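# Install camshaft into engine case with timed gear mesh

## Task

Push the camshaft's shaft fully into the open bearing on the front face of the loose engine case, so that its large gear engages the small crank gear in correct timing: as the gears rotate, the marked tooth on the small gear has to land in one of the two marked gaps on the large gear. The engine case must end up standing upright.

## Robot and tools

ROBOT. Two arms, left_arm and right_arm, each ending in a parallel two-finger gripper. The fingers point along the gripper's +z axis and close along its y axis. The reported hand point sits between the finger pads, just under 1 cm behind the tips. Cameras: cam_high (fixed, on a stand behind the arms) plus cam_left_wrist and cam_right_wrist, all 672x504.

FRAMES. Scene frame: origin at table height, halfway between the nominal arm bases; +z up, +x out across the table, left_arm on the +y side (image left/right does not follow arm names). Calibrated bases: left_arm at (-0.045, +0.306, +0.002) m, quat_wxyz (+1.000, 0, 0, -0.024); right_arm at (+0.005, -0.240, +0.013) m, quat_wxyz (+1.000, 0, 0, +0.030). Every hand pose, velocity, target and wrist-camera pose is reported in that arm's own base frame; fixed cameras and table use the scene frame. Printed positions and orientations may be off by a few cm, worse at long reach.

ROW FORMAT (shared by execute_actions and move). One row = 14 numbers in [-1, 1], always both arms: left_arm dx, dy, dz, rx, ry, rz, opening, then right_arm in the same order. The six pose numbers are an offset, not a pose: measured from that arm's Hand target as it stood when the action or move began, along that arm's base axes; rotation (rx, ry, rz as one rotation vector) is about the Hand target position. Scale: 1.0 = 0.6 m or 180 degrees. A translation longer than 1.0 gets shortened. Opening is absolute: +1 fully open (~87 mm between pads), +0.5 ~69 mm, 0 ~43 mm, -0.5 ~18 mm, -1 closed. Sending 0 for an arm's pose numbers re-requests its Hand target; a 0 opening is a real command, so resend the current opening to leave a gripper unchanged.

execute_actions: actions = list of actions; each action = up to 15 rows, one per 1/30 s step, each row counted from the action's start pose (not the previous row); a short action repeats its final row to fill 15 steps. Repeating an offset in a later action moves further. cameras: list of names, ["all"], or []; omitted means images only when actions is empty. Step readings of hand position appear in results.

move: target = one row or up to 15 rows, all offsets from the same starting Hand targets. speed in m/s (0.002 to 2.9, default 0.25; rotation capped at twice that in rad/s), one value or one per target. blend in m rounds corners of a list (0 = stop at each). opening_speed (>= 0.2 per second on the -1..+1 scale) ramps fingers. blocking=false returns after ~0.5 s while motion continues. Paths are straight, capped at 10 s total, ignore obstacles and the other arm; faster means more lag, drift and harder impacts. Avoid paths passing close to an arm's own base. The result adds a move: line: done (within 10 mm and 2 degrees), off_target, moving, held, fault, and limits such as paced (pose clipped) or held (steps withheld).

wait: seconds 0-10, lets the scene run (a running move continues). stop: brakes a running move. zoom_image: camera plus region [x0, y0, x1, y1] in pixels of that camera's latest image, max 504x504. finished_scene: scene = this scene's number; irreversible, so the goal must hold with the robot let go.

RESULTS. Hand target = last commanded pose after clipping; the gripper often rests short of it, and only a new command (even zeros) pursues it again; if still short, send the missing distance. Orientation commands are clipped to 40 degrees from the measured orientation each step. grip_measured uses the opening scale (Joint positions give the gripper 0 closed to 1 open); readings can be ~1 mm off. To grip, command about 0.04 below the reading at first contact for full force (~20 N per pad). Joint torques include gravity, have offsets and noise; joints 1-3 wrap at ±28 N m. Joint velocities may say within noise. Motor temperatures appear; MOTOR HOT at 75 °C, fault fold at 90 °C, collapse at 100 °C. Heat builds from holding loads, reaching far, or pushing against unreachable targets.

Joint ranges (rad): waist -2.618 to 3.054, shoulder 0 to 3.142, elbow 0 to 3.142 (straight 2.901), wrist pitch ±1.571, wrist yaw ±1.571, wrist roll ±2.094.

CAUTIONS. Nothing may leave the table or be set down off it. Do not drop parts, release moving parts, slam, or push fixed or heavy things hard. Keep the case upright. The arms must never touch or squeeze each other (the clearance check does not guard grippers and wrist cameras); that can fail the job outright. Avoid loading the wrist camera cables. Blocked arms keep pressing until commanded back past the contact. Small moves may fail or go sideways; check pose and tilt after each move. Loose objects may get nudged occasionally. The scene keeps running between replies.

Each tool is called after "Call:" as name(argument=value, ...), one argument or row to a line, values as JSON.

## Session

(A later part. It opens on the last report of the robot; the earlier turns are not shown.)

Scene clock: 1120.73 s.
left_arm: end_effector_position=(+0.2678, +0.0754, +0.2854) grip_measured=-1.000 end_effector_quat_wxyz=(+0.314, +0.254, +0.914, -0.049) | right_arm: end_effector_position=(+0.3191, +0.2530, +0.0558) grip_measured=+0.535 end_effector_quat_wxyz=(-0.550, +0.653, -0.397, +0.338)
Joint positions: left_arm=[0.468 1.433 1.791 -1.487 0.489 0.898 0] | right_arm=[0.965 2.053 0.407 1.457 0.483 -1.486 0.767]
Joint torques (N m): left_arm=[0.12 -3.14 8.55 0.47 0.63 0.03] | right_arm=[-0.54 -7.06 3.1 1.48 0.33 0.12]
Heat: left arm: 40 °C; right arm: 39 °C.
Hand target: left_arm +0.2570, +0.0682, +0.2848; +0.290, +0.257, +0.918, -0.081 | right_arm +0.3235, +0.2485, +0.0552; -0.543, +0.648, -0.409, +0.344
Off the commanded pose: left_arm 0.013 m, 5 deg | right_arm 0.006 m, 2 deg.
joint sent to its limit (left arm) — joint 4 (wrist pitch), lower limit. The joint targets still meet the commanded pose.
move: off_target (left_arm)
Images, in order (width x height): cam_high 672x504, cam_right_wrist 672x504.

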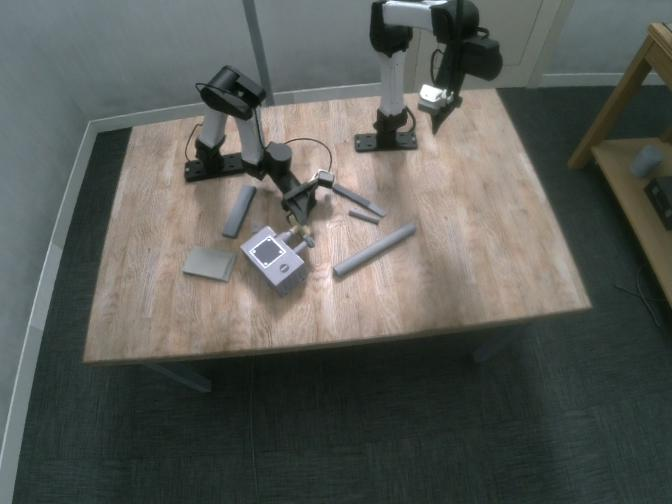

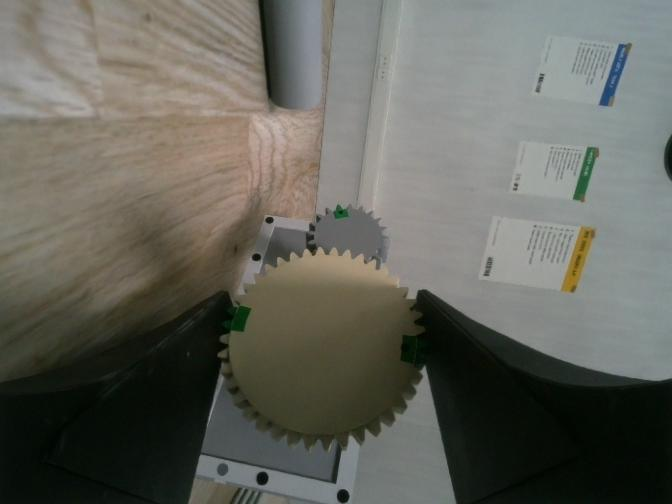

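Call:
move(
  target=[
    [0,0,0,0,0,0,-1,0.0055,-0.01,0.016,0,0,0,0.44],
    [0,0,0,0,0,0,-1,0.0055,-0.01,-0.015,0,0,0,0.44],
    [0,0,0,0,0,0,-1,0.0175,-0.004,0,0,0,-0.01,0.44],
    [0,0,0,0,0,0,-1,-0.0065,-0.016,0,0,0,0.01,0.44],
    [0,0,0,0,0,0,-1,0.0055,-0.01,0,0.01,0.005,0,0.44],
    [0,0,0,0,0,0,-1,0.0055,-0.01,0,-0.01,-0.005,0,0.44],
    [0,0,0,0,0,0,-1,0.0055,-0.01,0,0,0,0,0.44],
  ],
  speed=0.05,
  blend=0.002,
  cameras=["cam_right_wrist","cam_high"],
)

Call:
zoom_image(
  camera="cam_high",
  region=[260, 190, 340, 270],
)

Call:
zoom_image(
  camera="cam_right_wrist",
  region=[295, 185, 400, 265],
)

Scene clock: 1156.10 s.
left_arm: end_effector_position=(+0.2678, +0.0754, +0.2854) grip_measured=-1.000 end_effector_quat_wxyz=(+0.314, +0.254, +0.914, -0.049) | right_arm: end_effector_position=(+0.3203, +0.2500, +0.0559) grip_measured=+0.535 end_effector_quat_wxyz=(-0.555, +0.656, -0.390, +0.331)
Joint positions: left_arm=[0.468 1.433 1.791 -1.487 0.489 0.898 0] | right_arm=[0.943 2.05 0.39 1.476 0.44 -1.494 0.767]
Joint torques (N m): left_arm=[0.12 -3.14 8.55 0.47 0.63 0.03] | right_arm=[-0.69 -6.97 3.34 1.44 0.55 0.13]
Heat: left arm: 40 °C; right arm: 38 °C.
Hand target: left_arm +0.2570, +0.0682, +0.2848; +0.290, +0.257, +0.918, -0.081 | right_arm +0.3269, +0.2425, +0.0553; -0.543, +0.647, -0.410, +0.344
Off the commanded pose: left_arm 0.013 m, 5 deg | right_arm 0.010 m, 3 deg.
joint sent to its limit (left arm) — joint 4 (wrist pitch), lower limit. The joint targets still meet the commanded pose.
move: off_target (left_arm, right_arm)
Images, in order (width x height): cam_high 672x504, cam_right_wrist 672x504.

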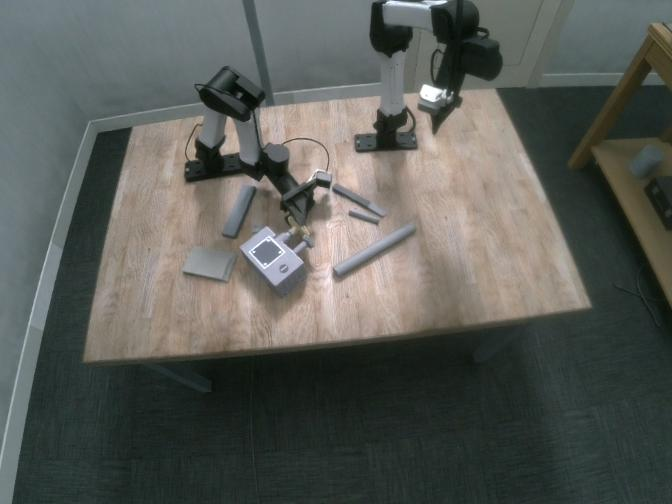

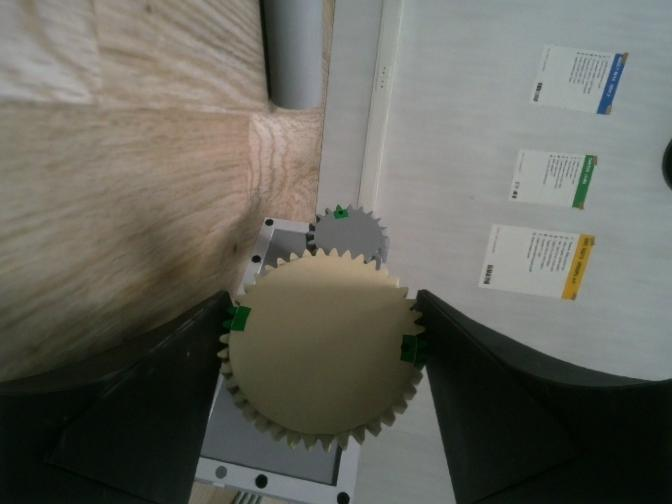

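Scaled by 6.300 from the camera's 672x504 image, which has a finer 960x720 frame.

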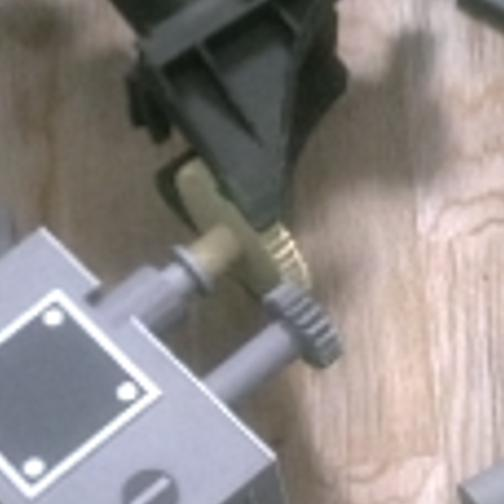

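Scaled by 4.800 from the camera's 672x504 image, which has a finer 960x720 frame.

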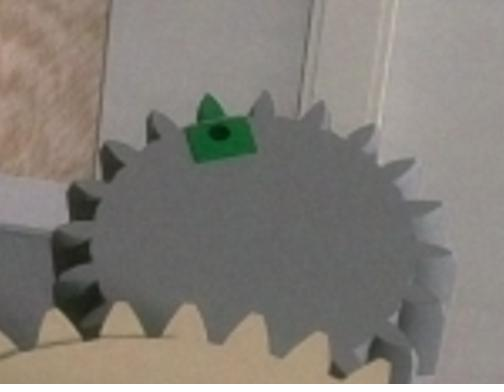

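Call:
move(
  target=[
    [0.238,-0.5637,-0.055,0,0,0,-1,-0.011,0.0125,0,0,0,0,0.44],
    [0.288,-0.655,-0.205,0,0,0,-1,-0.011,0.0125,0,0,0,0,0.44],
  ],
  speed=0.2,
  blend=[0.03,0],
  cameras=["cam_left_wrist","cam_high","cam_right_wrist"],
)

Scene clock: 1189.10 s.
left_arm: end_effector_position=(+0.4282, -0.3243, +0.1712) grip_measured=-1.000 end_effector_quat_wxyz=(+0.295, +0.261, +0.915, -0.089) | right_arm: end_effector_position=(+0.3200, +0.2504, +0.0558) grip_measured=+0.535 end_effector_quat_wxyz=(-0.547, +0.651, -0.400, +0.342)
Joint positions: left_arm=[-0.658 2.247 2.323 -1.022 -0.051 -0.085 0] | right_arm=[0.964 2.05 0.407 1.451 0.495 -1.486 0.767]
Joint torques (N m): left_arm=[-0.61 -9.76 7.66 1.63 -0.19 -0.17] | right_arm=[0.84 -6.99 2.89 1.52 0.36 0.14]
Heat: left arm: 41 °C; right arm: 38 °C.
Hand target: left_arm +0.4298, -0.3247, +0.1618; +0.290, +0.257, +0.918, -0.081 | right_arm +0.3203, +0.2499, +0.0553; -0.543, +0.647, -0.410, +0.344
Off the commanded pose: left_arm 0.009 m, 1 deg | right_arm 0.001 m, 1 deg.
move: done

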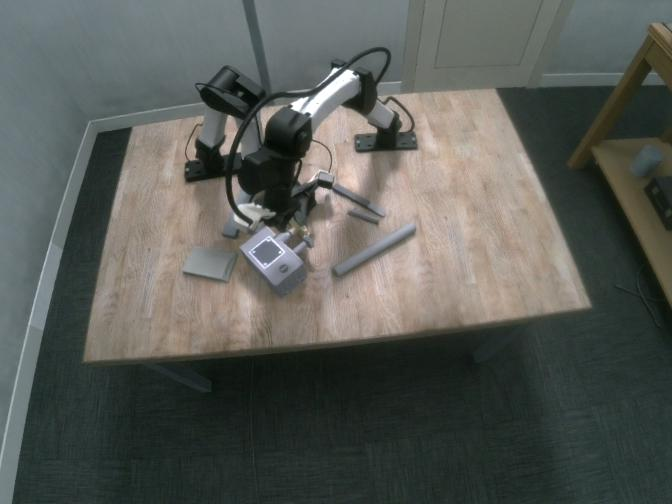

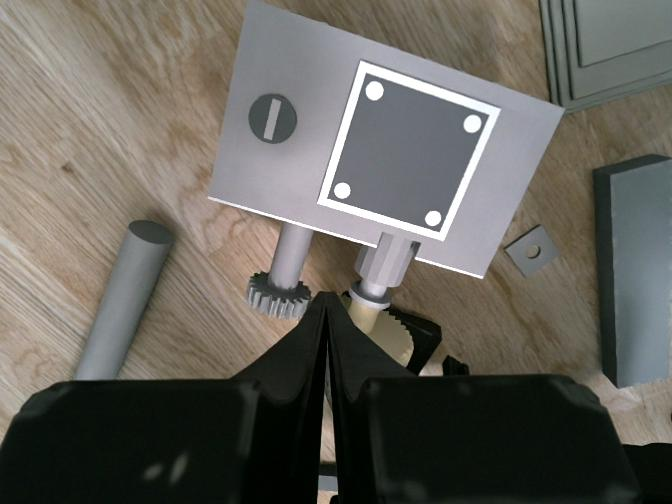

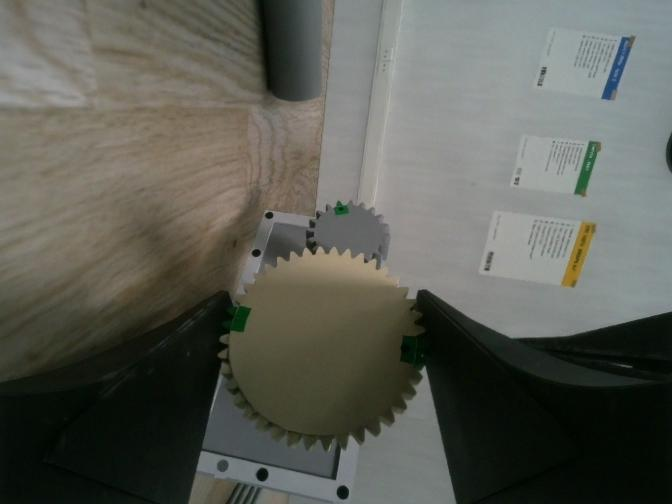

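Call:
move(
  target=[
    [0.032,-0.08,0.0,0,0,0,-1,0,0,0,0,0,0,0.44],
    [0.032,-0.08,-0.055,0,0,0,-1,0,0,0,0,0,0,0.44],
  ],
  speed=0.1,
  blend=[0.01,0],
  cameras=["cam_left_wrist"],
)

Scene clock: 1209.57 s.
left_arm: end_effector_position=(+0.4510, -0.3771, +0.1473) grip_measured=-1.000 end_effector_quat_wxyz=(+0.311, +0.260, +0.909, -0.097) | right_arm: end_effector_position=(+0.3200, +0.2504, +0.0558) grip_measured=+0.535 end_effector_quat_wxyz=(-0.547, +0.651, -0.400, +0.342)
Joint positions: left_arm=[-0.711 2.58 2.817 -1.147 -0.079 -0.126 0] | right_arm=[0.964 2.05 0.407 1.451 0.495 -1.486 0.767]
Joint torques (N m): left_arm=[-0.34 -10.63 7.06 1.43 -0.21 -0.18] | right_arm=[0.81 -6.98 2.89 1.52 0.35 0.14]
Motor temperatures (°C): left_arm=[23 32 42 29 27 25 24] | right_arm=[25 34 32 39 27 26 29]
Heat: left arm: 42 °C; right arm: 39 °C.
Hand target: left_arm +0.4491, -0.3727, +0.1289; +0.290, +0.257, +0.918, -0.081 | right_arm +0.3203, +0.2499, +0.0553; -0.543, +0.647, -0.410, +0.344
Off the commanded pose: left_arm 0.019 m, 3 deg | right_arm 0.001 m, 1 deg.
move: off_target (left_arm)
Images, in order (width x height): cam_left_wrist 672x504.

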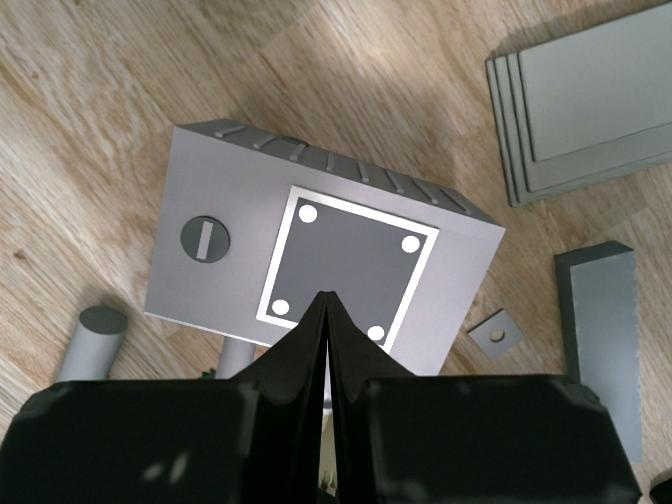

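Call:
move(
  target=[0.0,0.0,-0.055,0,0,0,-1,0,0,0,0,0,0,0.44],
  speed=0.05,
  cameras=["cam_left_wrist","cam_high"],
)

Call:
zoom_image(
  camera="cam_high",
  region=[200, 150, 380, 310],
)

Scene clock: 1220.83 s.
left_arm: end_effector_position=(+0.4516, -0.3771, +0.1036) grip_measured=-1.000 end_effector_quat_wxyz=(+0.297, +0.261, +0.914, -0.089) | right_arm: end_effector_position=(+0.3200, +0.2503, +0.0558) grip_measured=+0.535 end_effector_quat_wxyz=(-0.547, +0.651, -0.401, +0.342)
Joint positions: left_arm=[-0.712 2.487 2.469 -0.926 -0.083 -0.128 0] | right_arm=[0.964 2.05 0.407 1.451 0.496 -1.486 0.767]
Joint torques (N m): left_arm=[-0.31 -13.11 5.12 1.61 -0.17 -0.17] | right_arm=[0.84 -6.98 2.89 1.53 0.35 0.14]
Heat: left arm: 41 °C; right arm: 39 °C.
Hand target: left_arm +0.4490, -0.3727, +0.0958; +0.289, +0.257, +0.919, -0.081 | right_arm +0.3203, +0.2498, +0.0553; -0.543, +0.647, -0.410, +0.344
Off the commanded pose: left_arm 0.009 m, 2 deg | right_arm 0.001 m, 1 deg.
move: done
Images, in order (width x height): cam_high 672x504, cam_left_wrist 672x504.

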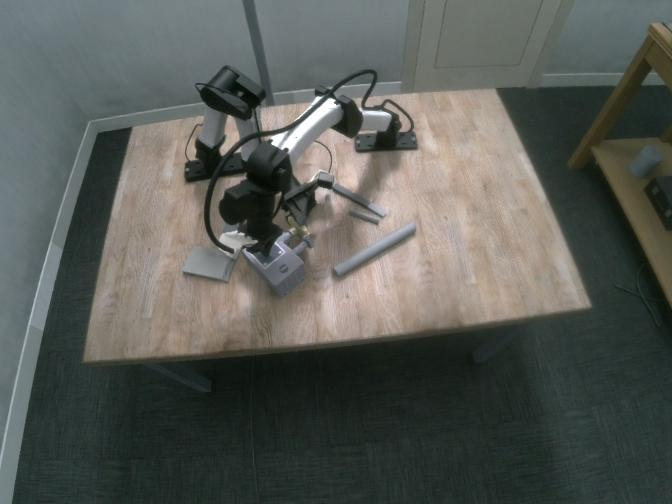

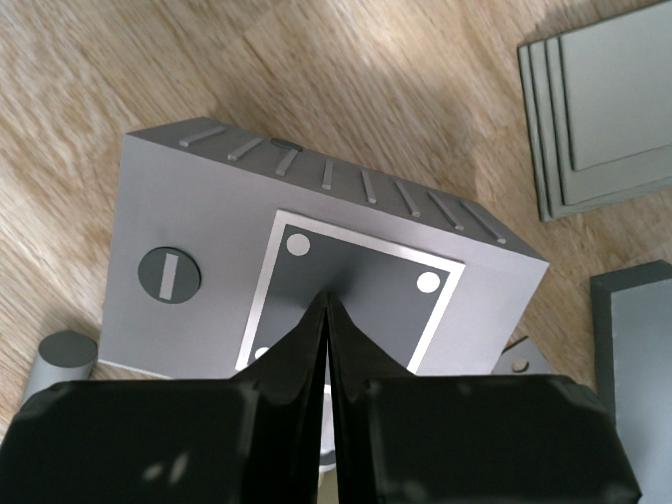

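Scaled by 2.800 from the camera's 672x504 image, which has a finer 960x720 frame.

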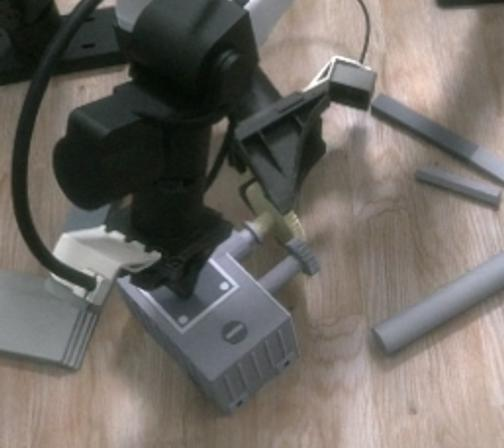

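Call:
move(
  target=[0.0,0.0,-0.014,0,0,0,-1,0,0,0,0,0,0,0.44],
  speed=0.03,
  cameras=["cam_left_wrist"],
)

Scene clock: 1226.27 s.
left_arm: end_effector_position=(+0.4515, -0.3770, +0.1037) grip_measured=-1.000 end_effector_quat_wxyz=(+0.303, +0.261, +0.912, -0.092) | right_arm: end_effector_position=(+0.3200, +0.2503, +0.0558) grip_measured=+0.535 end_effector_quat_wxyz=(-0.547, +0.651, -0.401, +0.342)
Joint positions: left_arm=[-0.712 2.461 2.416 -0.887 -0.083 -0.128 0] | right_arm=[0.964 2.05 0.407 1.451 0.496 -1.486 0.767]
Joint torques (N m): left_arm=[-0.32 -11.99 4.74 1.7 -0.17 -0.16] | right_arm=[0.81 -6.98 2.88 1.53 0.35 0.14]
Motor temperatures (°C): left_arm=[23 40 41 30 27 25 24] | right_arm=[25 34 32 39 27 26 29]
Heat: left arm: 41 °C; right arm: 39 °C.
Hand target: left_arm +0.4491, -0.3728, +0.0875; +0.290, +0.257, +0.918, -0.081 | right_arm +0.3203, +0.2498, +0.0553; -0.543, +0.647, -0.410, +0.344
Off the commanded pose: left_arm 0.017 m, 2 deg | right_arm 0.001 m, 1 deg.
move: off_target (left_arm)
Images, in order (width x height): cam_left_wrist 672x504.

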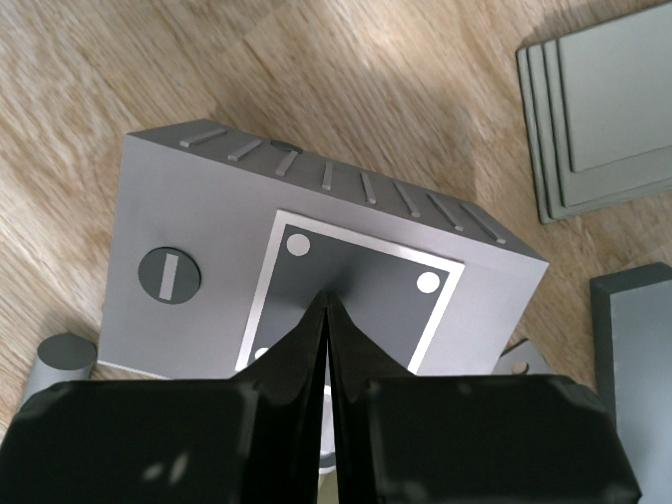

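Call:
move(
  target=[
    [0.0,0.0,-0.014,0,0,0,-1,0,0,0,0,0,0,0.44],
    [0,0,-0.014,0,0,0,-1,0.017,-0.025,0.014,0,0,0,0.44],
    [0,0,-0.014,0,0,0,-1,0.017,-0.025,-0.014,0,0,0,0.44],
    [0,0,-0.014,0,0,0,-1,0.028,-0.019,0,0,0,-0.008,0.44],
    [0,0,-0.014,0,0,0,-1,0.006,-0.031,0,0,0,0.008,0.44],
    [0,0,-0.014,0,0,0,-1,0.017,-0.025,0,0.01,0.005,0,0.44],
    [0,0,-0.014,0,0,0,-1,0.017,-0.025,0,-0.01,-0.005,0,0.44],
    [0,0,-0.014,0,0,0,-1,0.017,-0.025,0,0,0,0,0.44],
  ],
  speed=0.05,
  blend=0.002,
  cameras=["cam_right_wrist","cam_high","cam_left_wrist"],
)

Call:
zoom_image(
  camera="cam_right_wrist",
  region=[295, 170, 400, 265],
)

Call:
zoom_image(
  camera="cam_high",
  region=[260, 190, 340, 270],
)

Scene clock: 1238.30 s.
left_arm: end_effector_position=(+0.4562, -0.3804, +0.1051) grip_measured=-1.000 end_effector_quat_wxyz=(+0.319, +0.257, +0.907, -0.098) | right_arm: end_effector_position=(+0.3228, +0.2467, +0.0564) grip_measured=+0.535 end_effector_quat_wxyz=(-0.559, +0.656, -0.388, +0.327)
Joint positions: left_arm=[-0.712 2.438 2.363 -0.819 -0.086 -0.128 0] | right_arm=[0.92 2.049 0.379 1.492 0.406 -1.496 0.767]
Joint torques (N m): left_arm=[-0.32 -10.92 5.14 1.47 -0.13 -0.16] | right_arm=[-1.21 -7.01 2.91 1.46 0.62 0.1]
Heat: left arm: 40 °C; right arm: 40 °C.
Hand target: left_arm +0.4490, -0.3727, +0.0791; +0.290, +0.257, +0.918, -0.081 | right_arm +0.3305, +0.2349, +0.0553; -0.543, +0.647, -0.409, +0.344
Off the commanded pose: left_arm 0.028 m, 4 deg | right_arm 0.014 m, 4 deg.
move: off_target (left_arm, right_arm)

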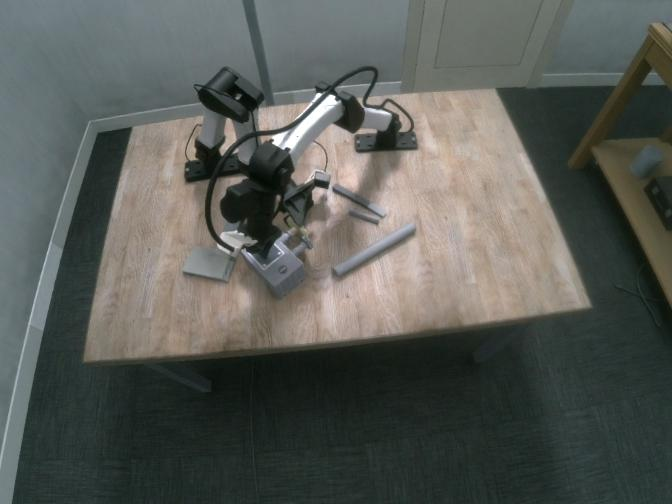

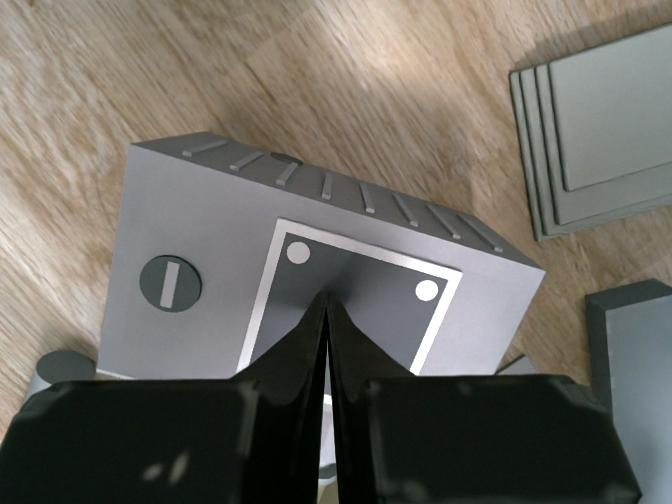

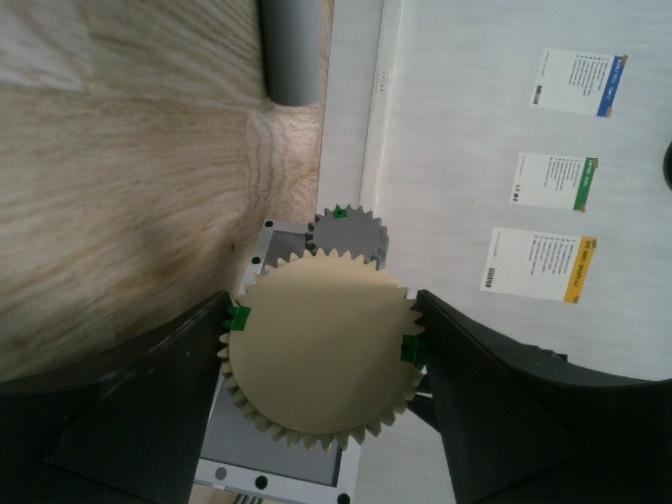

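Scaled by 4.800 from the camera's 672x504 image, which has a finer 960x720 frame.

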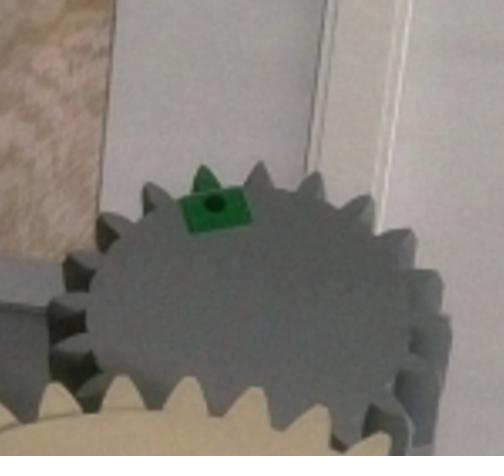

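Scaled by 6.300 from the camera's 672x504 image, which has a finer 960x720 frame.

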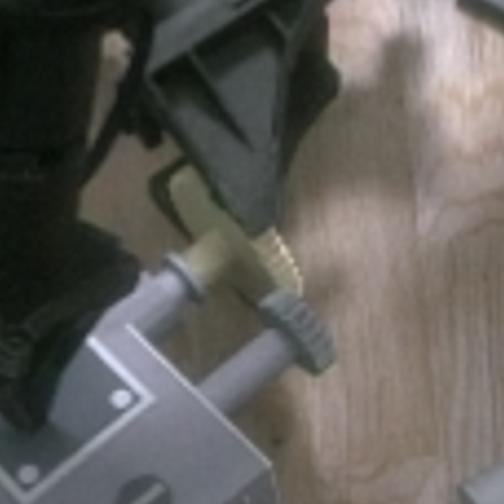

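Call:
move(
  target=[
    [0,0,0,0,0,0,-1,-0.008,0.014,0,0,0,0,0.44],
    [0,0,0,0,0,0,-1,-0.008,0.014,0,0.012,-0.021,0,0.44],
    [0,0,0,0,0,0,-1,0,0,0.01,0.012,-0.021,0,0.44],
    [0,0,0,0,0,0,-1,0,0,-0.01,0.012,-0.021,0,0.44],
    [0,0,0,0,0,0,-1,0,0,0.0,0.004,-0.007,0,0.44],
    [0,0,0,0,0,0,-1,0,0,0.01,0.004,-0.007,0,0.44],
    [0,0,0,0,0,0,-1,0,0,0.0,0.01,-0.018,0,0.44],
  ],
  speed=0.03,
  blend=0.001,
  cameras=["cam_right_wrist"],
)

Call:
zoom_image(
  camera="cam_right_wrist",
  region=[295, 170, 400, 265],
)

Scene clock: 1259.83 s.
left_arm: end_effector_position=(+0.4568, -0.3809, +0.1055) grip_measured=-1.000 end_effector_quat_wxyz=(+0.320, +0.257, +0.906, -0.098) | right_arm: end_effector_position=(+0.3258, +0.2470, +0.0561) grip_measured=+0.535 end_effector_quat_wxyz=(-0.558, +0.648, -0.392, +0.338)
Joint positions: left_arm=[-0.712 2.438 2.363 -0.816 -0.086 -0.128 0] | right_arm=[0.926 2.079 0.398 1.517 0.438 -1.502 0.767]
Joint torques (N m): left_arm=[-0.32 -10.89 5.18 1.43 -0.13 -0.16] | right_arm=[-1.5 -3.22 1.52 2.35 0.35 0.01]
Heat: left arm: 40 °C; right arm: 41 °C.
Hand target: left_arm +0.4490, -0.3727, +0.0790; +0.290, +0.257, +0.918, -0.081 | right_arm +0.3304, +0.2350, +0.0553; -0.564, +0.629, -0.399, +0.356
Off the commanded pose: left_arm 0.029 m, 4 deg | right_arm 0.013 m, 3 deg.
joint sent to its limit (right arm) — joint 4 (wrist pitch), upper limit. The joint targets still meet the commanded pose.
move: off_target (left_arm, right_arm)
Images, in order (width x height): cam_right_wrist 672x504.

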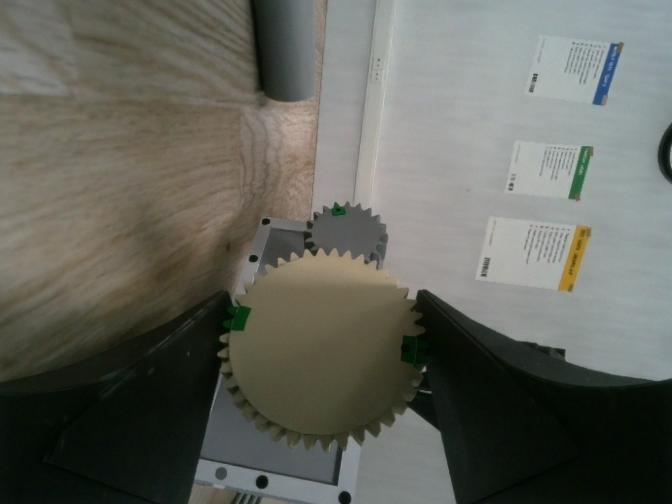

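Scaled by 4.800 from the camera's 672x504 image, which has a finer 960x720 frame.

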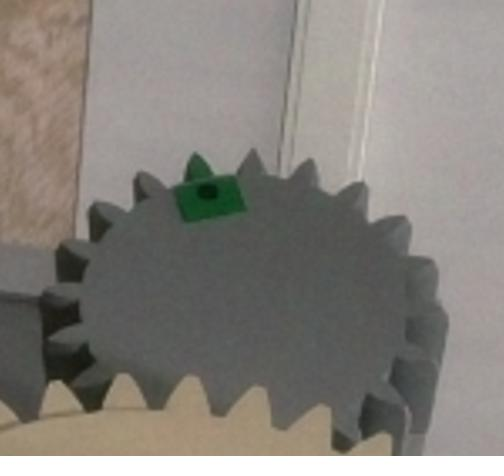

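Call:
move(
  target=[
    [0,0,0.0,0,0,0,-1,-0.013,0.026,0,0,0,0,0.44],
    [0,0,0,0,0,0,-1,-0.013,0.026,0,0,0,0,0.98],
  ],
  speed=0.04,
  opening_speed=0.4,
  cameras=["cam_right_wrist"],
)

Scene clock: 1305.63 s.
left_arm: end_effector_position=(+0.4568, -0.3809, +0.1055) grip_measured=-1.000 end_effector_quat_wxyz=(+0.320, +0.257, +0.906, -0.098) | right_arm: end_effector_position=(+0.3251, +0.2466, +0.0527) grip_measured=+0.965 end_effector_quat_wxyz=(-0.550, +0.634, -0.412, +0.356)
Joint positions: left_arm=[-0.712 2.438 2.363 -0.816 -0.086 -0.128 0] | right_arm=[0.961 2.11 0.427 1.517 0.534 -1.485 0.982]
Joint torques (N m): left_arm=[-0.31 -10.91 5.18 1.43 -0.13 -0.16] | right_arm=[0.84 -4.19 1.73 2.32 -0.07 -0.14]
Motor temperatures (°C): left_arm=[23 42 38 32 26 25 24] | right_arm=[25 32 31 47 27 26 29]
Heat: left arm: 42 °C; right arm: 47 °C.
Hand target: left_arm +0.4490, -0.3727, +0.0790; +0.290, +0.257, +0.918, -0.081 | right_arm +0.3226, +0.2505, +0.0552; -0.564, +0.629, -0.399, +0.356
Off the commanded pose: left_arm 0.029 m, 4 deg | right_arm 0.005 m, 2 deg.
joint sent to its limit (right arm) — joint 4 (wrist pitch), upper limit. The joint targets still meet the commanded pose.
move: off_target (left_arm)
Images, in order (width x height): cam_right_wrist 672x504.

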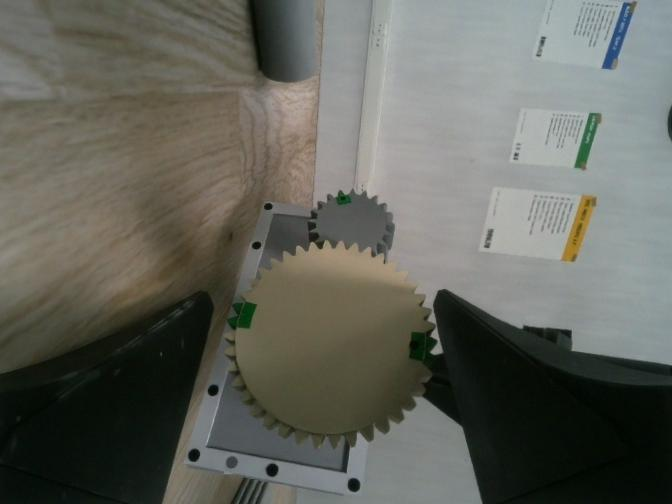

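Call:
execute_actions(
  actions=[],
)

Scene clock: 1329.13 s.
left_arm: end_effector_position=(+0.4568, -0.3809, +0.1055) grip_measured=-1.000 end_effector_quat_wxyz=(+0.320, +0.257, +0.906, -0.098) | right_arm: end_effector_position=(+0.3251, +0.2466, +0.0527) grip_measured=+0.965 end_effector_quat_wxyz=(-0.550, +0.634, -0.412, +0.356)
Joint positions: left_arm=[-0.712 2.438 2.363 -0.816 -0.086 -0.128 0] | right_arm=[0.961 2.11 0.427 1.517 0.534 -1.485 0.982]
Joint velocities: within noise
Joint torques (N m): left_arm=[-0.31 -10.92 5.19 1.43 -0.13 -0.16] | right_arm=[0.84 -4.18 1.76 2.32 -0.07 -0.14]
Motor temperatures (°C): left_arm=[23 43 37 32 26 25 24] | right_arm=[25 32 31 48 27 26 29]
Heat: left arm: 43 °C; right arm: 48 °C.
Hand target: left_arm +0.4490, -0.3727, +0.0790; +0.290, +0.257, +0.918, -0.081 | right_arm +0.3226, +0.2505, +0.0552; -0.564, +0.629, -0.399, +0.356
Tool commands: left_gripper/opening=-1.0 right_gripper/opening=+1.0
Off the commanded pose: left_arm 0.029 m, 4 deg | right_arm 0.005 m, 2 deg.

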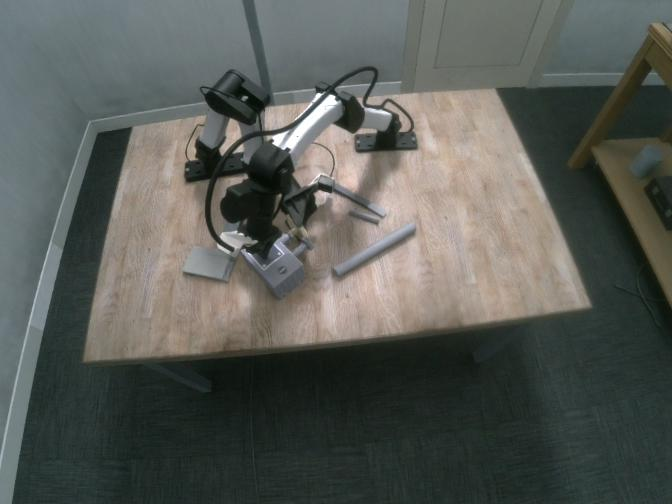

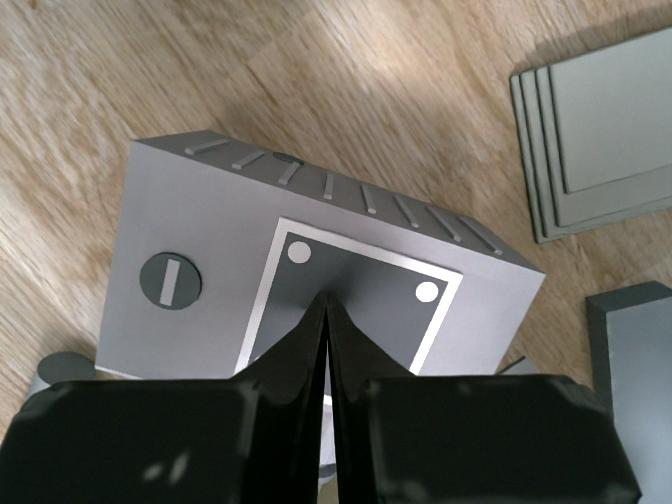

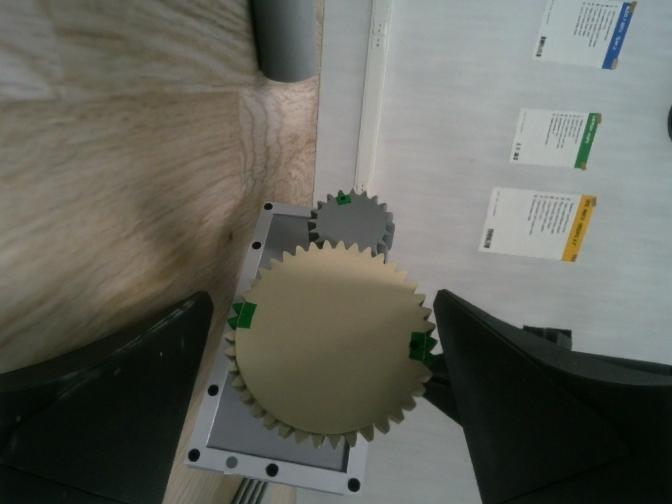

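Call:
zoom_image(
  camera="cam_right_wrist",
  region=[220, 180, 450, 350],
)

Scaled by 2.191 from the camera's 672x504 image, which has a finer 960x720 frame.

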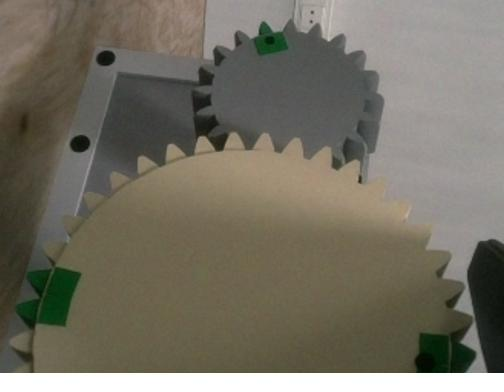

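Call:
move(
  target=[
    [0,0,0,0,0,0,-1, 0,0,0.006,0,0,0,0.98],
    [0,0,0,0,0,0,-1, 0,0,0.001,-0.0404,0.0729,0,0.98],
  ],
  speed=0.05,
  cameras=["cam_right_wrist"],
)

Scene clock: 1353.13 s.
left_arm: end_effector_position=(+0.4568, -0.3809, +0.1055) grip_measured=-1.000 end_effector_quat_wxyz=(+0.320, +0.257, +0.906, -0.098) | right_arm: end_effector_position=(+0.3188, +0.2459, +0.0491) grip_measured=+0.968 end_effector_quat_wxyz=(-0.465, +0.705, -0.434, +0.314)
Joint positions: left_arm=[-0.712 2.438 2.363 -0.816 -0.086 -0.128 0] | right_arm=[0.957 1.821 0.47 0.918 0.49 -1.399 0.984]
Joint torques (N m): left_arm=[-0.31 -10.91 5.19 1.43 -0.14 -0.16] | right_arm=[-0.46 -7.71 4.9 1.44 -0.08 0.13]
Heat: left arm: 44 °C; right arm: 48 °C.
Hand target: left_arm +0.4490, -0.3727, +0.0790; +0.290, +0.257, +0.918, -0.081 | right_arm +0.3226, +0.2506, +0.0558; -0.474, +0.700, -0.438, +0.306
Off the commanded pose: left_arm 0.029 m, 4 deg | right_arm 0.009 m, 2 deg.
move: off_target (left_arm)
Images, in order (width x height): cam_right_wrist 672x504.

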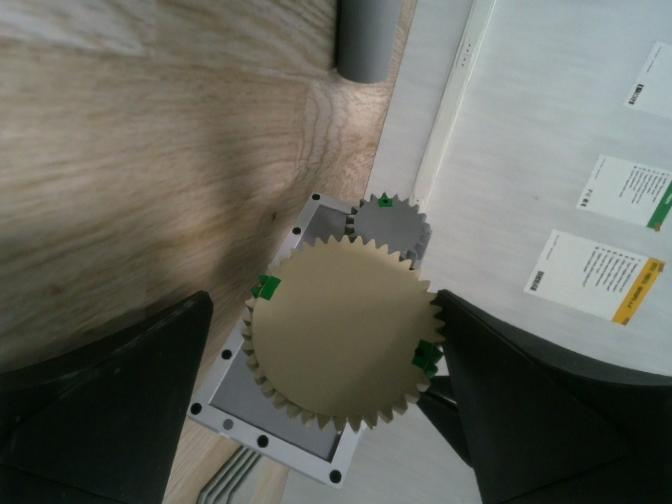

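Call:
move(
  target=[0,0,0,0,0,0,-1, 0.003,0,0.014,0,0,0,0.98],
  speed=0.05,
  cameras=["cam_right_wrist"],
)

Call:
zoom_image(
  camera="cam_right_wrist",
  region=[220, 180, 460, 360],
)

Scene clock: 1359.70 s.
left_arm: end_effector_position=(+0.4568, -0.3809, +0.1055) grip_measured=-1.000 end_effector_quat_wxyz=(+0.320, +0.257, +0.906, -0.098) | right_arm: end_effector_position=(+0.3185, +0.2446, +0.0511) grip_measured=+0.968 end_effector_quat_wxyz=(-0.456, +0.713, -0.434, +0.310)
Joint positions: left_arm=[-0.712 2.438 2.363 -0.816 -0.086 -0.128 0] | right_arm=[0.951 1.786 0.479 0.849 0.479 -1.398 0.984]
Joint torques (N m): left_arm=[-0.32 -10.89 5.19 1.43 -0.13 -0.16] | right_arm=[-0.51 -8.02 5.26 1.59 0 0.1]
Heat: left arm: 44 °C; right arm: 47 °C.
Hand target: left_arm +0.4490, -0.3727, +0.0790; +0.290, +0.257, +0.918, -0.081 | right_arm +0.3244, +0.2505, +0.0643; -0.474, +0.700, -0.438, +0.306
Off the commanded pose: left_arm 0.029 m, 4 deg | right_arm 0.016 m, 3 deg.
move: off_target (left_arm, right_arm)
Images, in order (width x height): cam_right_wrist 672x504.

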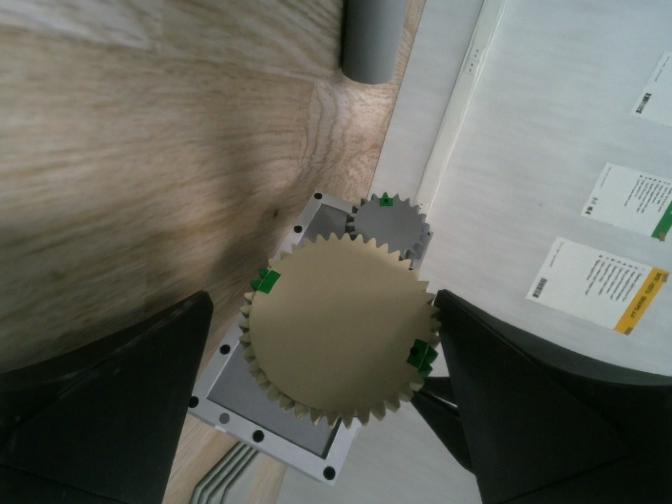

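Scaled by 2.100 from the camera's 672x504 image, which has a finer 960x720 frame.

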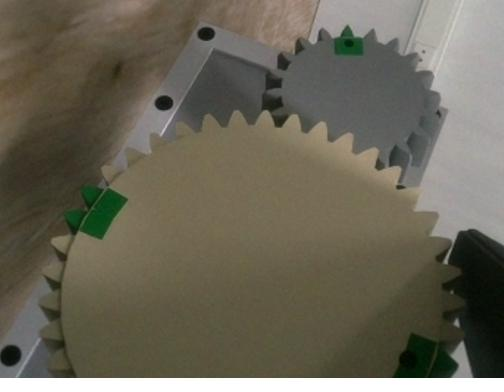

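Call:
move(
  target=[0,0,0,0,0,0,-1, 0.003,0.003,0.012,0,0,0,0.98],
  speed=0.05,
  cameras=["cam_right_wrist"],
)

Scene clock: 1375.07 s.
left_arm: end_effector_position=(+0.4568, -0.3809, +0.1055) grip_measured=-1.000 end_effector_quat_wxyz=(+0.320, +0.257, +0.906, -0.098) | right_arm: end_effector_position=(+0.3199, +0.2470, +0.0576) grip_measured=+0.968 end_effector_quat_wxyz=(-0.456, +0.713, -0.434, +0.310)
Joint positions: left_arm=[-0.712 2.438 2.363 -0.816 -0.086 -0.128 0] | right_arm=[0.951 1.76 0.496 0.806 0.478 -1.398 0.984]
Joint torques (N m): left_arm=[-0.32 -10.91 5.19 1.43 -0.13 -0.16] | right_arm=[-0.65 -7.98 5.46 1.61 0 0.1]
Heat: left arm: 45 °C; right arm: 45 °C.
Hand target: left_arm +0.4490, -0.3727, +0.0790; +0.290, +0.257, +0.918, -0.081 | right_arm +0.3262, +0.2524, +0.0714; -0.474, +0.700, -0.438, +0.306
Off the commanded pose: left_arm 0.029 m, 4 deg | right_arm 0.016 m, 3 deg.
move: off_target (left_arm, right_arm)
Images, in order (width x height): cam_right_wrist 672x504.

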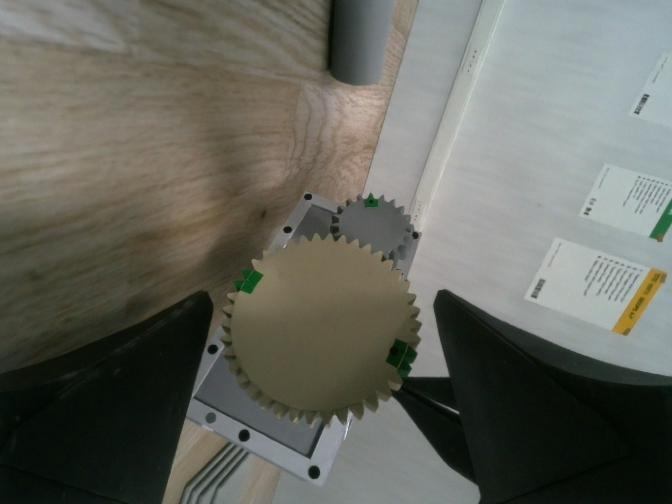

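Call:
zoom_image(
  camera="cam_right_wrist",
  region=[220, 190, 420, 310],
)

Call:
zoom_image(
  camera="cam_right_wrist",
  region=[310, 185, 430, 275],
)

Scaled by 2.520 from the camera's 672x504 image, which has a finer 960x720 frame.

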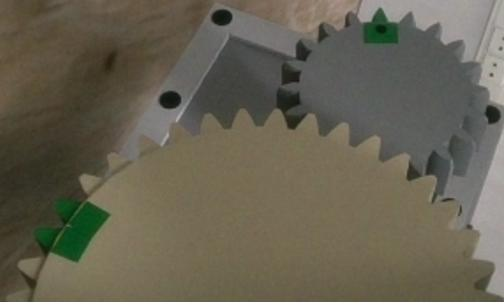

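Scaled by 4.200 from the camera's 672x504 image, which has a finer 960x720 frame.

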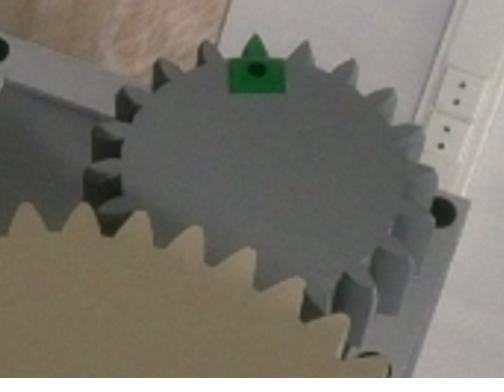

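Call:
move(
  target=[0,0,0,0,0,0,-1, 0,0,0,0,0,0,0.44],
  opening_speed=0.5,
  cameras=["cam_right_wrist"],
)

Call:
zoom_image(
  camera="cam_right_wrist",
  region=[210, 180, 440, 350],
)

Scene clock: 1434.53 s.
left_arm: end_effector_position=(+0.4568, -0.3809, +0.1055) grip_measured=-1.000 end_effector_quat_wxyz=(+0.320, +0.257, +0.906, -0.098) | right_arm: end_effector_position=(+0.3197, +0.2468, +0.0570) grip_measured=+0.539 end_effector_quat_wxyz=(-0.455, +0.714, -0.434, +0.309)
Joint positions: left_arm=[-0.712 2.438 2.363 -0.816 -0.086 -0.128 0] | right_arm=[0.951 1.76 0.496 0.803 0.477 -1.397 0.769]
Joint torques (N m): left_arm=[-0.32 -10.89 5.19 1.43 -0.13 -0.16] | right_arm=[-0.62 -8.01 5.46 1.62 0.01 0.1]
Motor temperatures (°C): left_arm=[23 47 36 34 26 25 24] | right_arm=[25 34 33 43 27 26 28]
Heat: left arm: 47 °C; right arm: 43 °C.
Hand target: left_arm +0.4490, -0.3727, +0.0790; +0.290, +0.257, +0.918, -0.081 | right_arm +0.3263, +0.2524, +0.0714; -0.474, +0.700, -0.438, +0.306
Off the commanded pose: left_arm 0.029 m, 4 deg | right_arm 0.017 m, 3 deg.
move: off_target (left_arm, right_arm)
Images, in order (width x height): cam_right_wrist 672x504.

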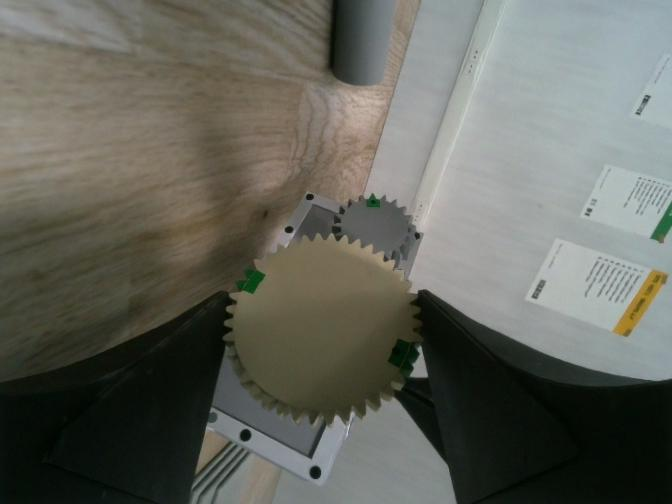

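Scaled by 2.191 from the camera's 672x504 image, which has a finer 960x720 frame.

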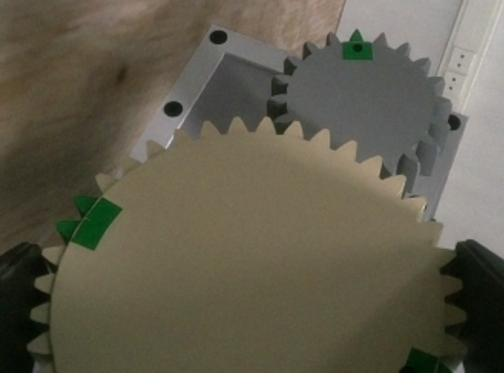

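Call:
move(
  target=[0,0,0,0,0,0,-1, -0.001,0,-0.005,0.0283,-0.0510,0,0.44],
  speed=0.06,
  cameras=["cam_right_wrist"],
)

Call:
zoom_image(
  camera="cam_right_wrist",
  region=[210, 180, 440, 350],
)

Scene clock: 1443.27 s.
left_arm: end_effector_position=(+0.4570, -0.3810, +0.1056) grip_measured=-1.000 end_effector_quat_wxyz=(+0.321, +0.257, +0.906, -0.099) | right_arm: end_effector_position=(+0.3237, +0.2490, +0.0571) grip_measured=+0.540 end_effector_quat_wxyz=(-0.511, +0.674, -0.412, +0.340)
Joint positions: left_arm=[-0.712 2.438 2.363 -0.815 -0.086 -0.128 0] | right_arm=[0.957 1.938 0.438 1.213 0.504 -1.468 0.77]
Joint torques (N m): left_arm=[-0.32 -10.91 5.22 1.42 -0.13 -0.16] | right_arm=[0.34 -5.38 2.74 2.4 0.11 0.05]
Heat: left arm: 47 °C; right arm: 44 °C.
Hand target: left_arm +0.4490, -0.3727, +0.0790; +0.290, +0.257, +0.918, -0.081 | right_arm +0.3256, +0.2524, +0.0684; -0.538, +0.652, -0.411, +0.341
Off the commanded pose: left_arm 0.029 m, 4 deg | right_arm 0.012 m, 4 deg.
move: off_target (left_arm, right_arm)
Images, in order (width x height): cam_right_wrist 672x504.

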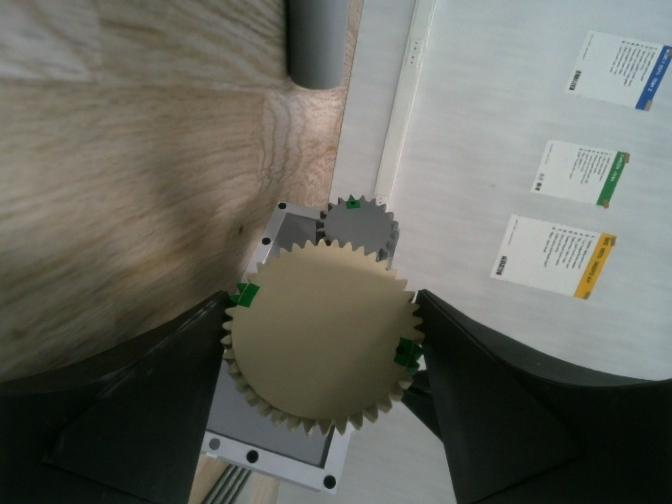

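Scaled by 2.191 from the camera's 672x504 image, which has a finer 960x720 frame.

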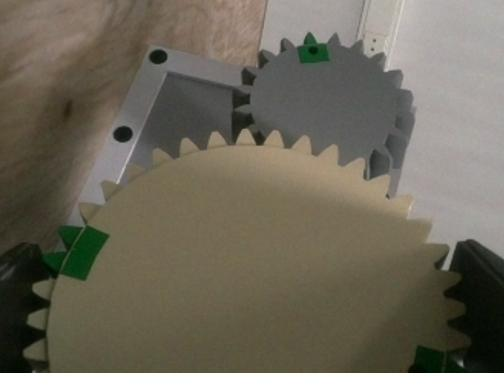

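Call:
move(
  target=[
    [0,0,0,0,0,0,-1, -0.0048,0.0088,0,0,0,0,0.44],
    [0,0,0,0,0,0,-1, -0.0064,0.0117,0,0,0,0,0.44],
  ],
  speed=0.04,
  cameras=["cam_right_wrist"],
)

Scene clock: 1460.00 s.
left_arm: end_effector_position=(+0.4570, -0.3810, +0.1056) grip_measured=-1.000 end_effector_quat_wxyz=(+0.321, +0.257, +0.906, -0.099) | right_arm: end_effector_position=(+0.3215, +0.2503, +0.0568) grip_measured=+0.540 end_effector_quat_wxyz=(-0.511, +0.672, -0.412, +0.343)
Joint positions: left_arm=[-0.712 2.438 2.363 -0.815 -0.086 -0.128 0] | right_arm=[0.969 1.946 0.438 1.224 0.52 -1.468 0.77]
Joint torques (N m): left_arm=[-0.32 -10.91 5.2 1.42 -0.13 -0.15] | right_arm=[1.66 -5.56 3.79 2.23 0.22 0.11]
Heat: left arm: 48 °C; right arm: 46 °C.
Hand target: left_arm +0.4490, -0.3727, +0.0790; +0.290, +0.257, +0.918, -0.081 | right_arm +0.3218, +0.2593, +0.0684; -0.538, +0.651, -0.412, +0.341
Off the commanded pose: left_arm 0.029 m, 4 deg | right_arm 0.015 m, 4 deg.
move: off_target (left_arm, right_arm)
Images, in order (width x height): cam_right_wrist 672x504.

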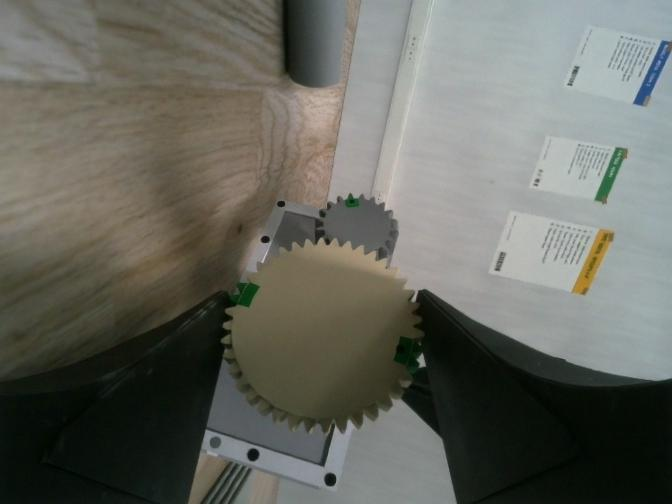

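Call:
move(
  target=[
    [0,0,0,0,0,0,-1, 0.0,-0.0067,-0.010,0,0,0,0.44],
    [0,0,0,0,0,0,-1, 0.0,-0.0067,-0.010,0,0,0,0.98],
  ],
  speed=0.04,
  cameras=["cam_right_wrist"],
)

Scene clock: 1472.37 s.
left_arm: end_effector_position=(+0.4570, -0.3810, +0.1056) grip_measured=-1.000 end_effector_quat_wxyz=(+0.321, +0.257, +0.906, -0.099) | right_arm: end_effector_position=(+0.3230, +0.2512, +0.0609) grip_measured=+0.968 end_effector_quat_wxyz=(-0.527, +0.657, -0.412, +0.348)
Joint positions: left_arm=[-0.712 2.438 2.363 -0.815 -0.086 -0.128 0] | right_arm=[0.971 1.978 0.438 1.302 0.532 -1.472 0.984]
Joint torques (N m): left_arm=[-0.31 -10.89 5.2 1.42 -0.13 -0.16] | right_arm=[0.73 -5.64 2.73 1.96 -0.01 0.11]
Motor temperatures (°C): left_arm=[23 48 36 34 26 25 24] | right_arm=[25 34 32 48 27 26 29]
Heat: left arm: 48 °C; right arm: 48 °C.
Hand target: left_arm +0.4490, -0.3727, +0.0790; +0.290, +0.257, +0.918, -0.081 | right_arm +0.3218, +0.2553, +0.0624; -0.538, +0.651, -0.412, +0.341
Off the commanded pose: left_arm 0.029 m, 4 deg | right_arm 0.005 m, 2 deg.
move: off_target (left_arm); target 2's new opening was sent with right_arm's hand 0.008 m and 3 deg from that target
Images, in order (width x height): cam_right_wrist 672x504.

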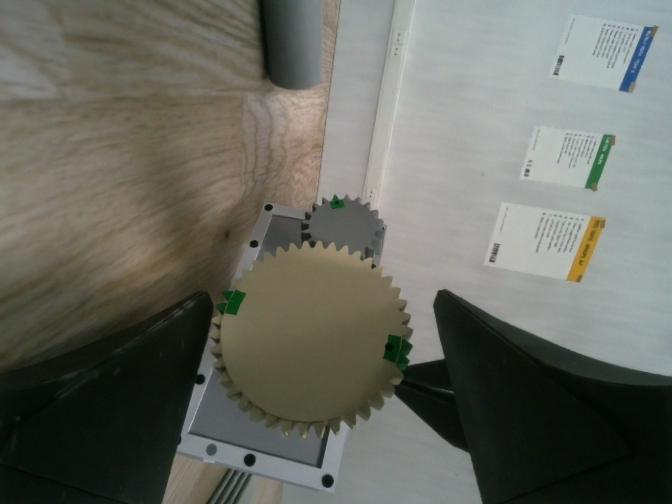

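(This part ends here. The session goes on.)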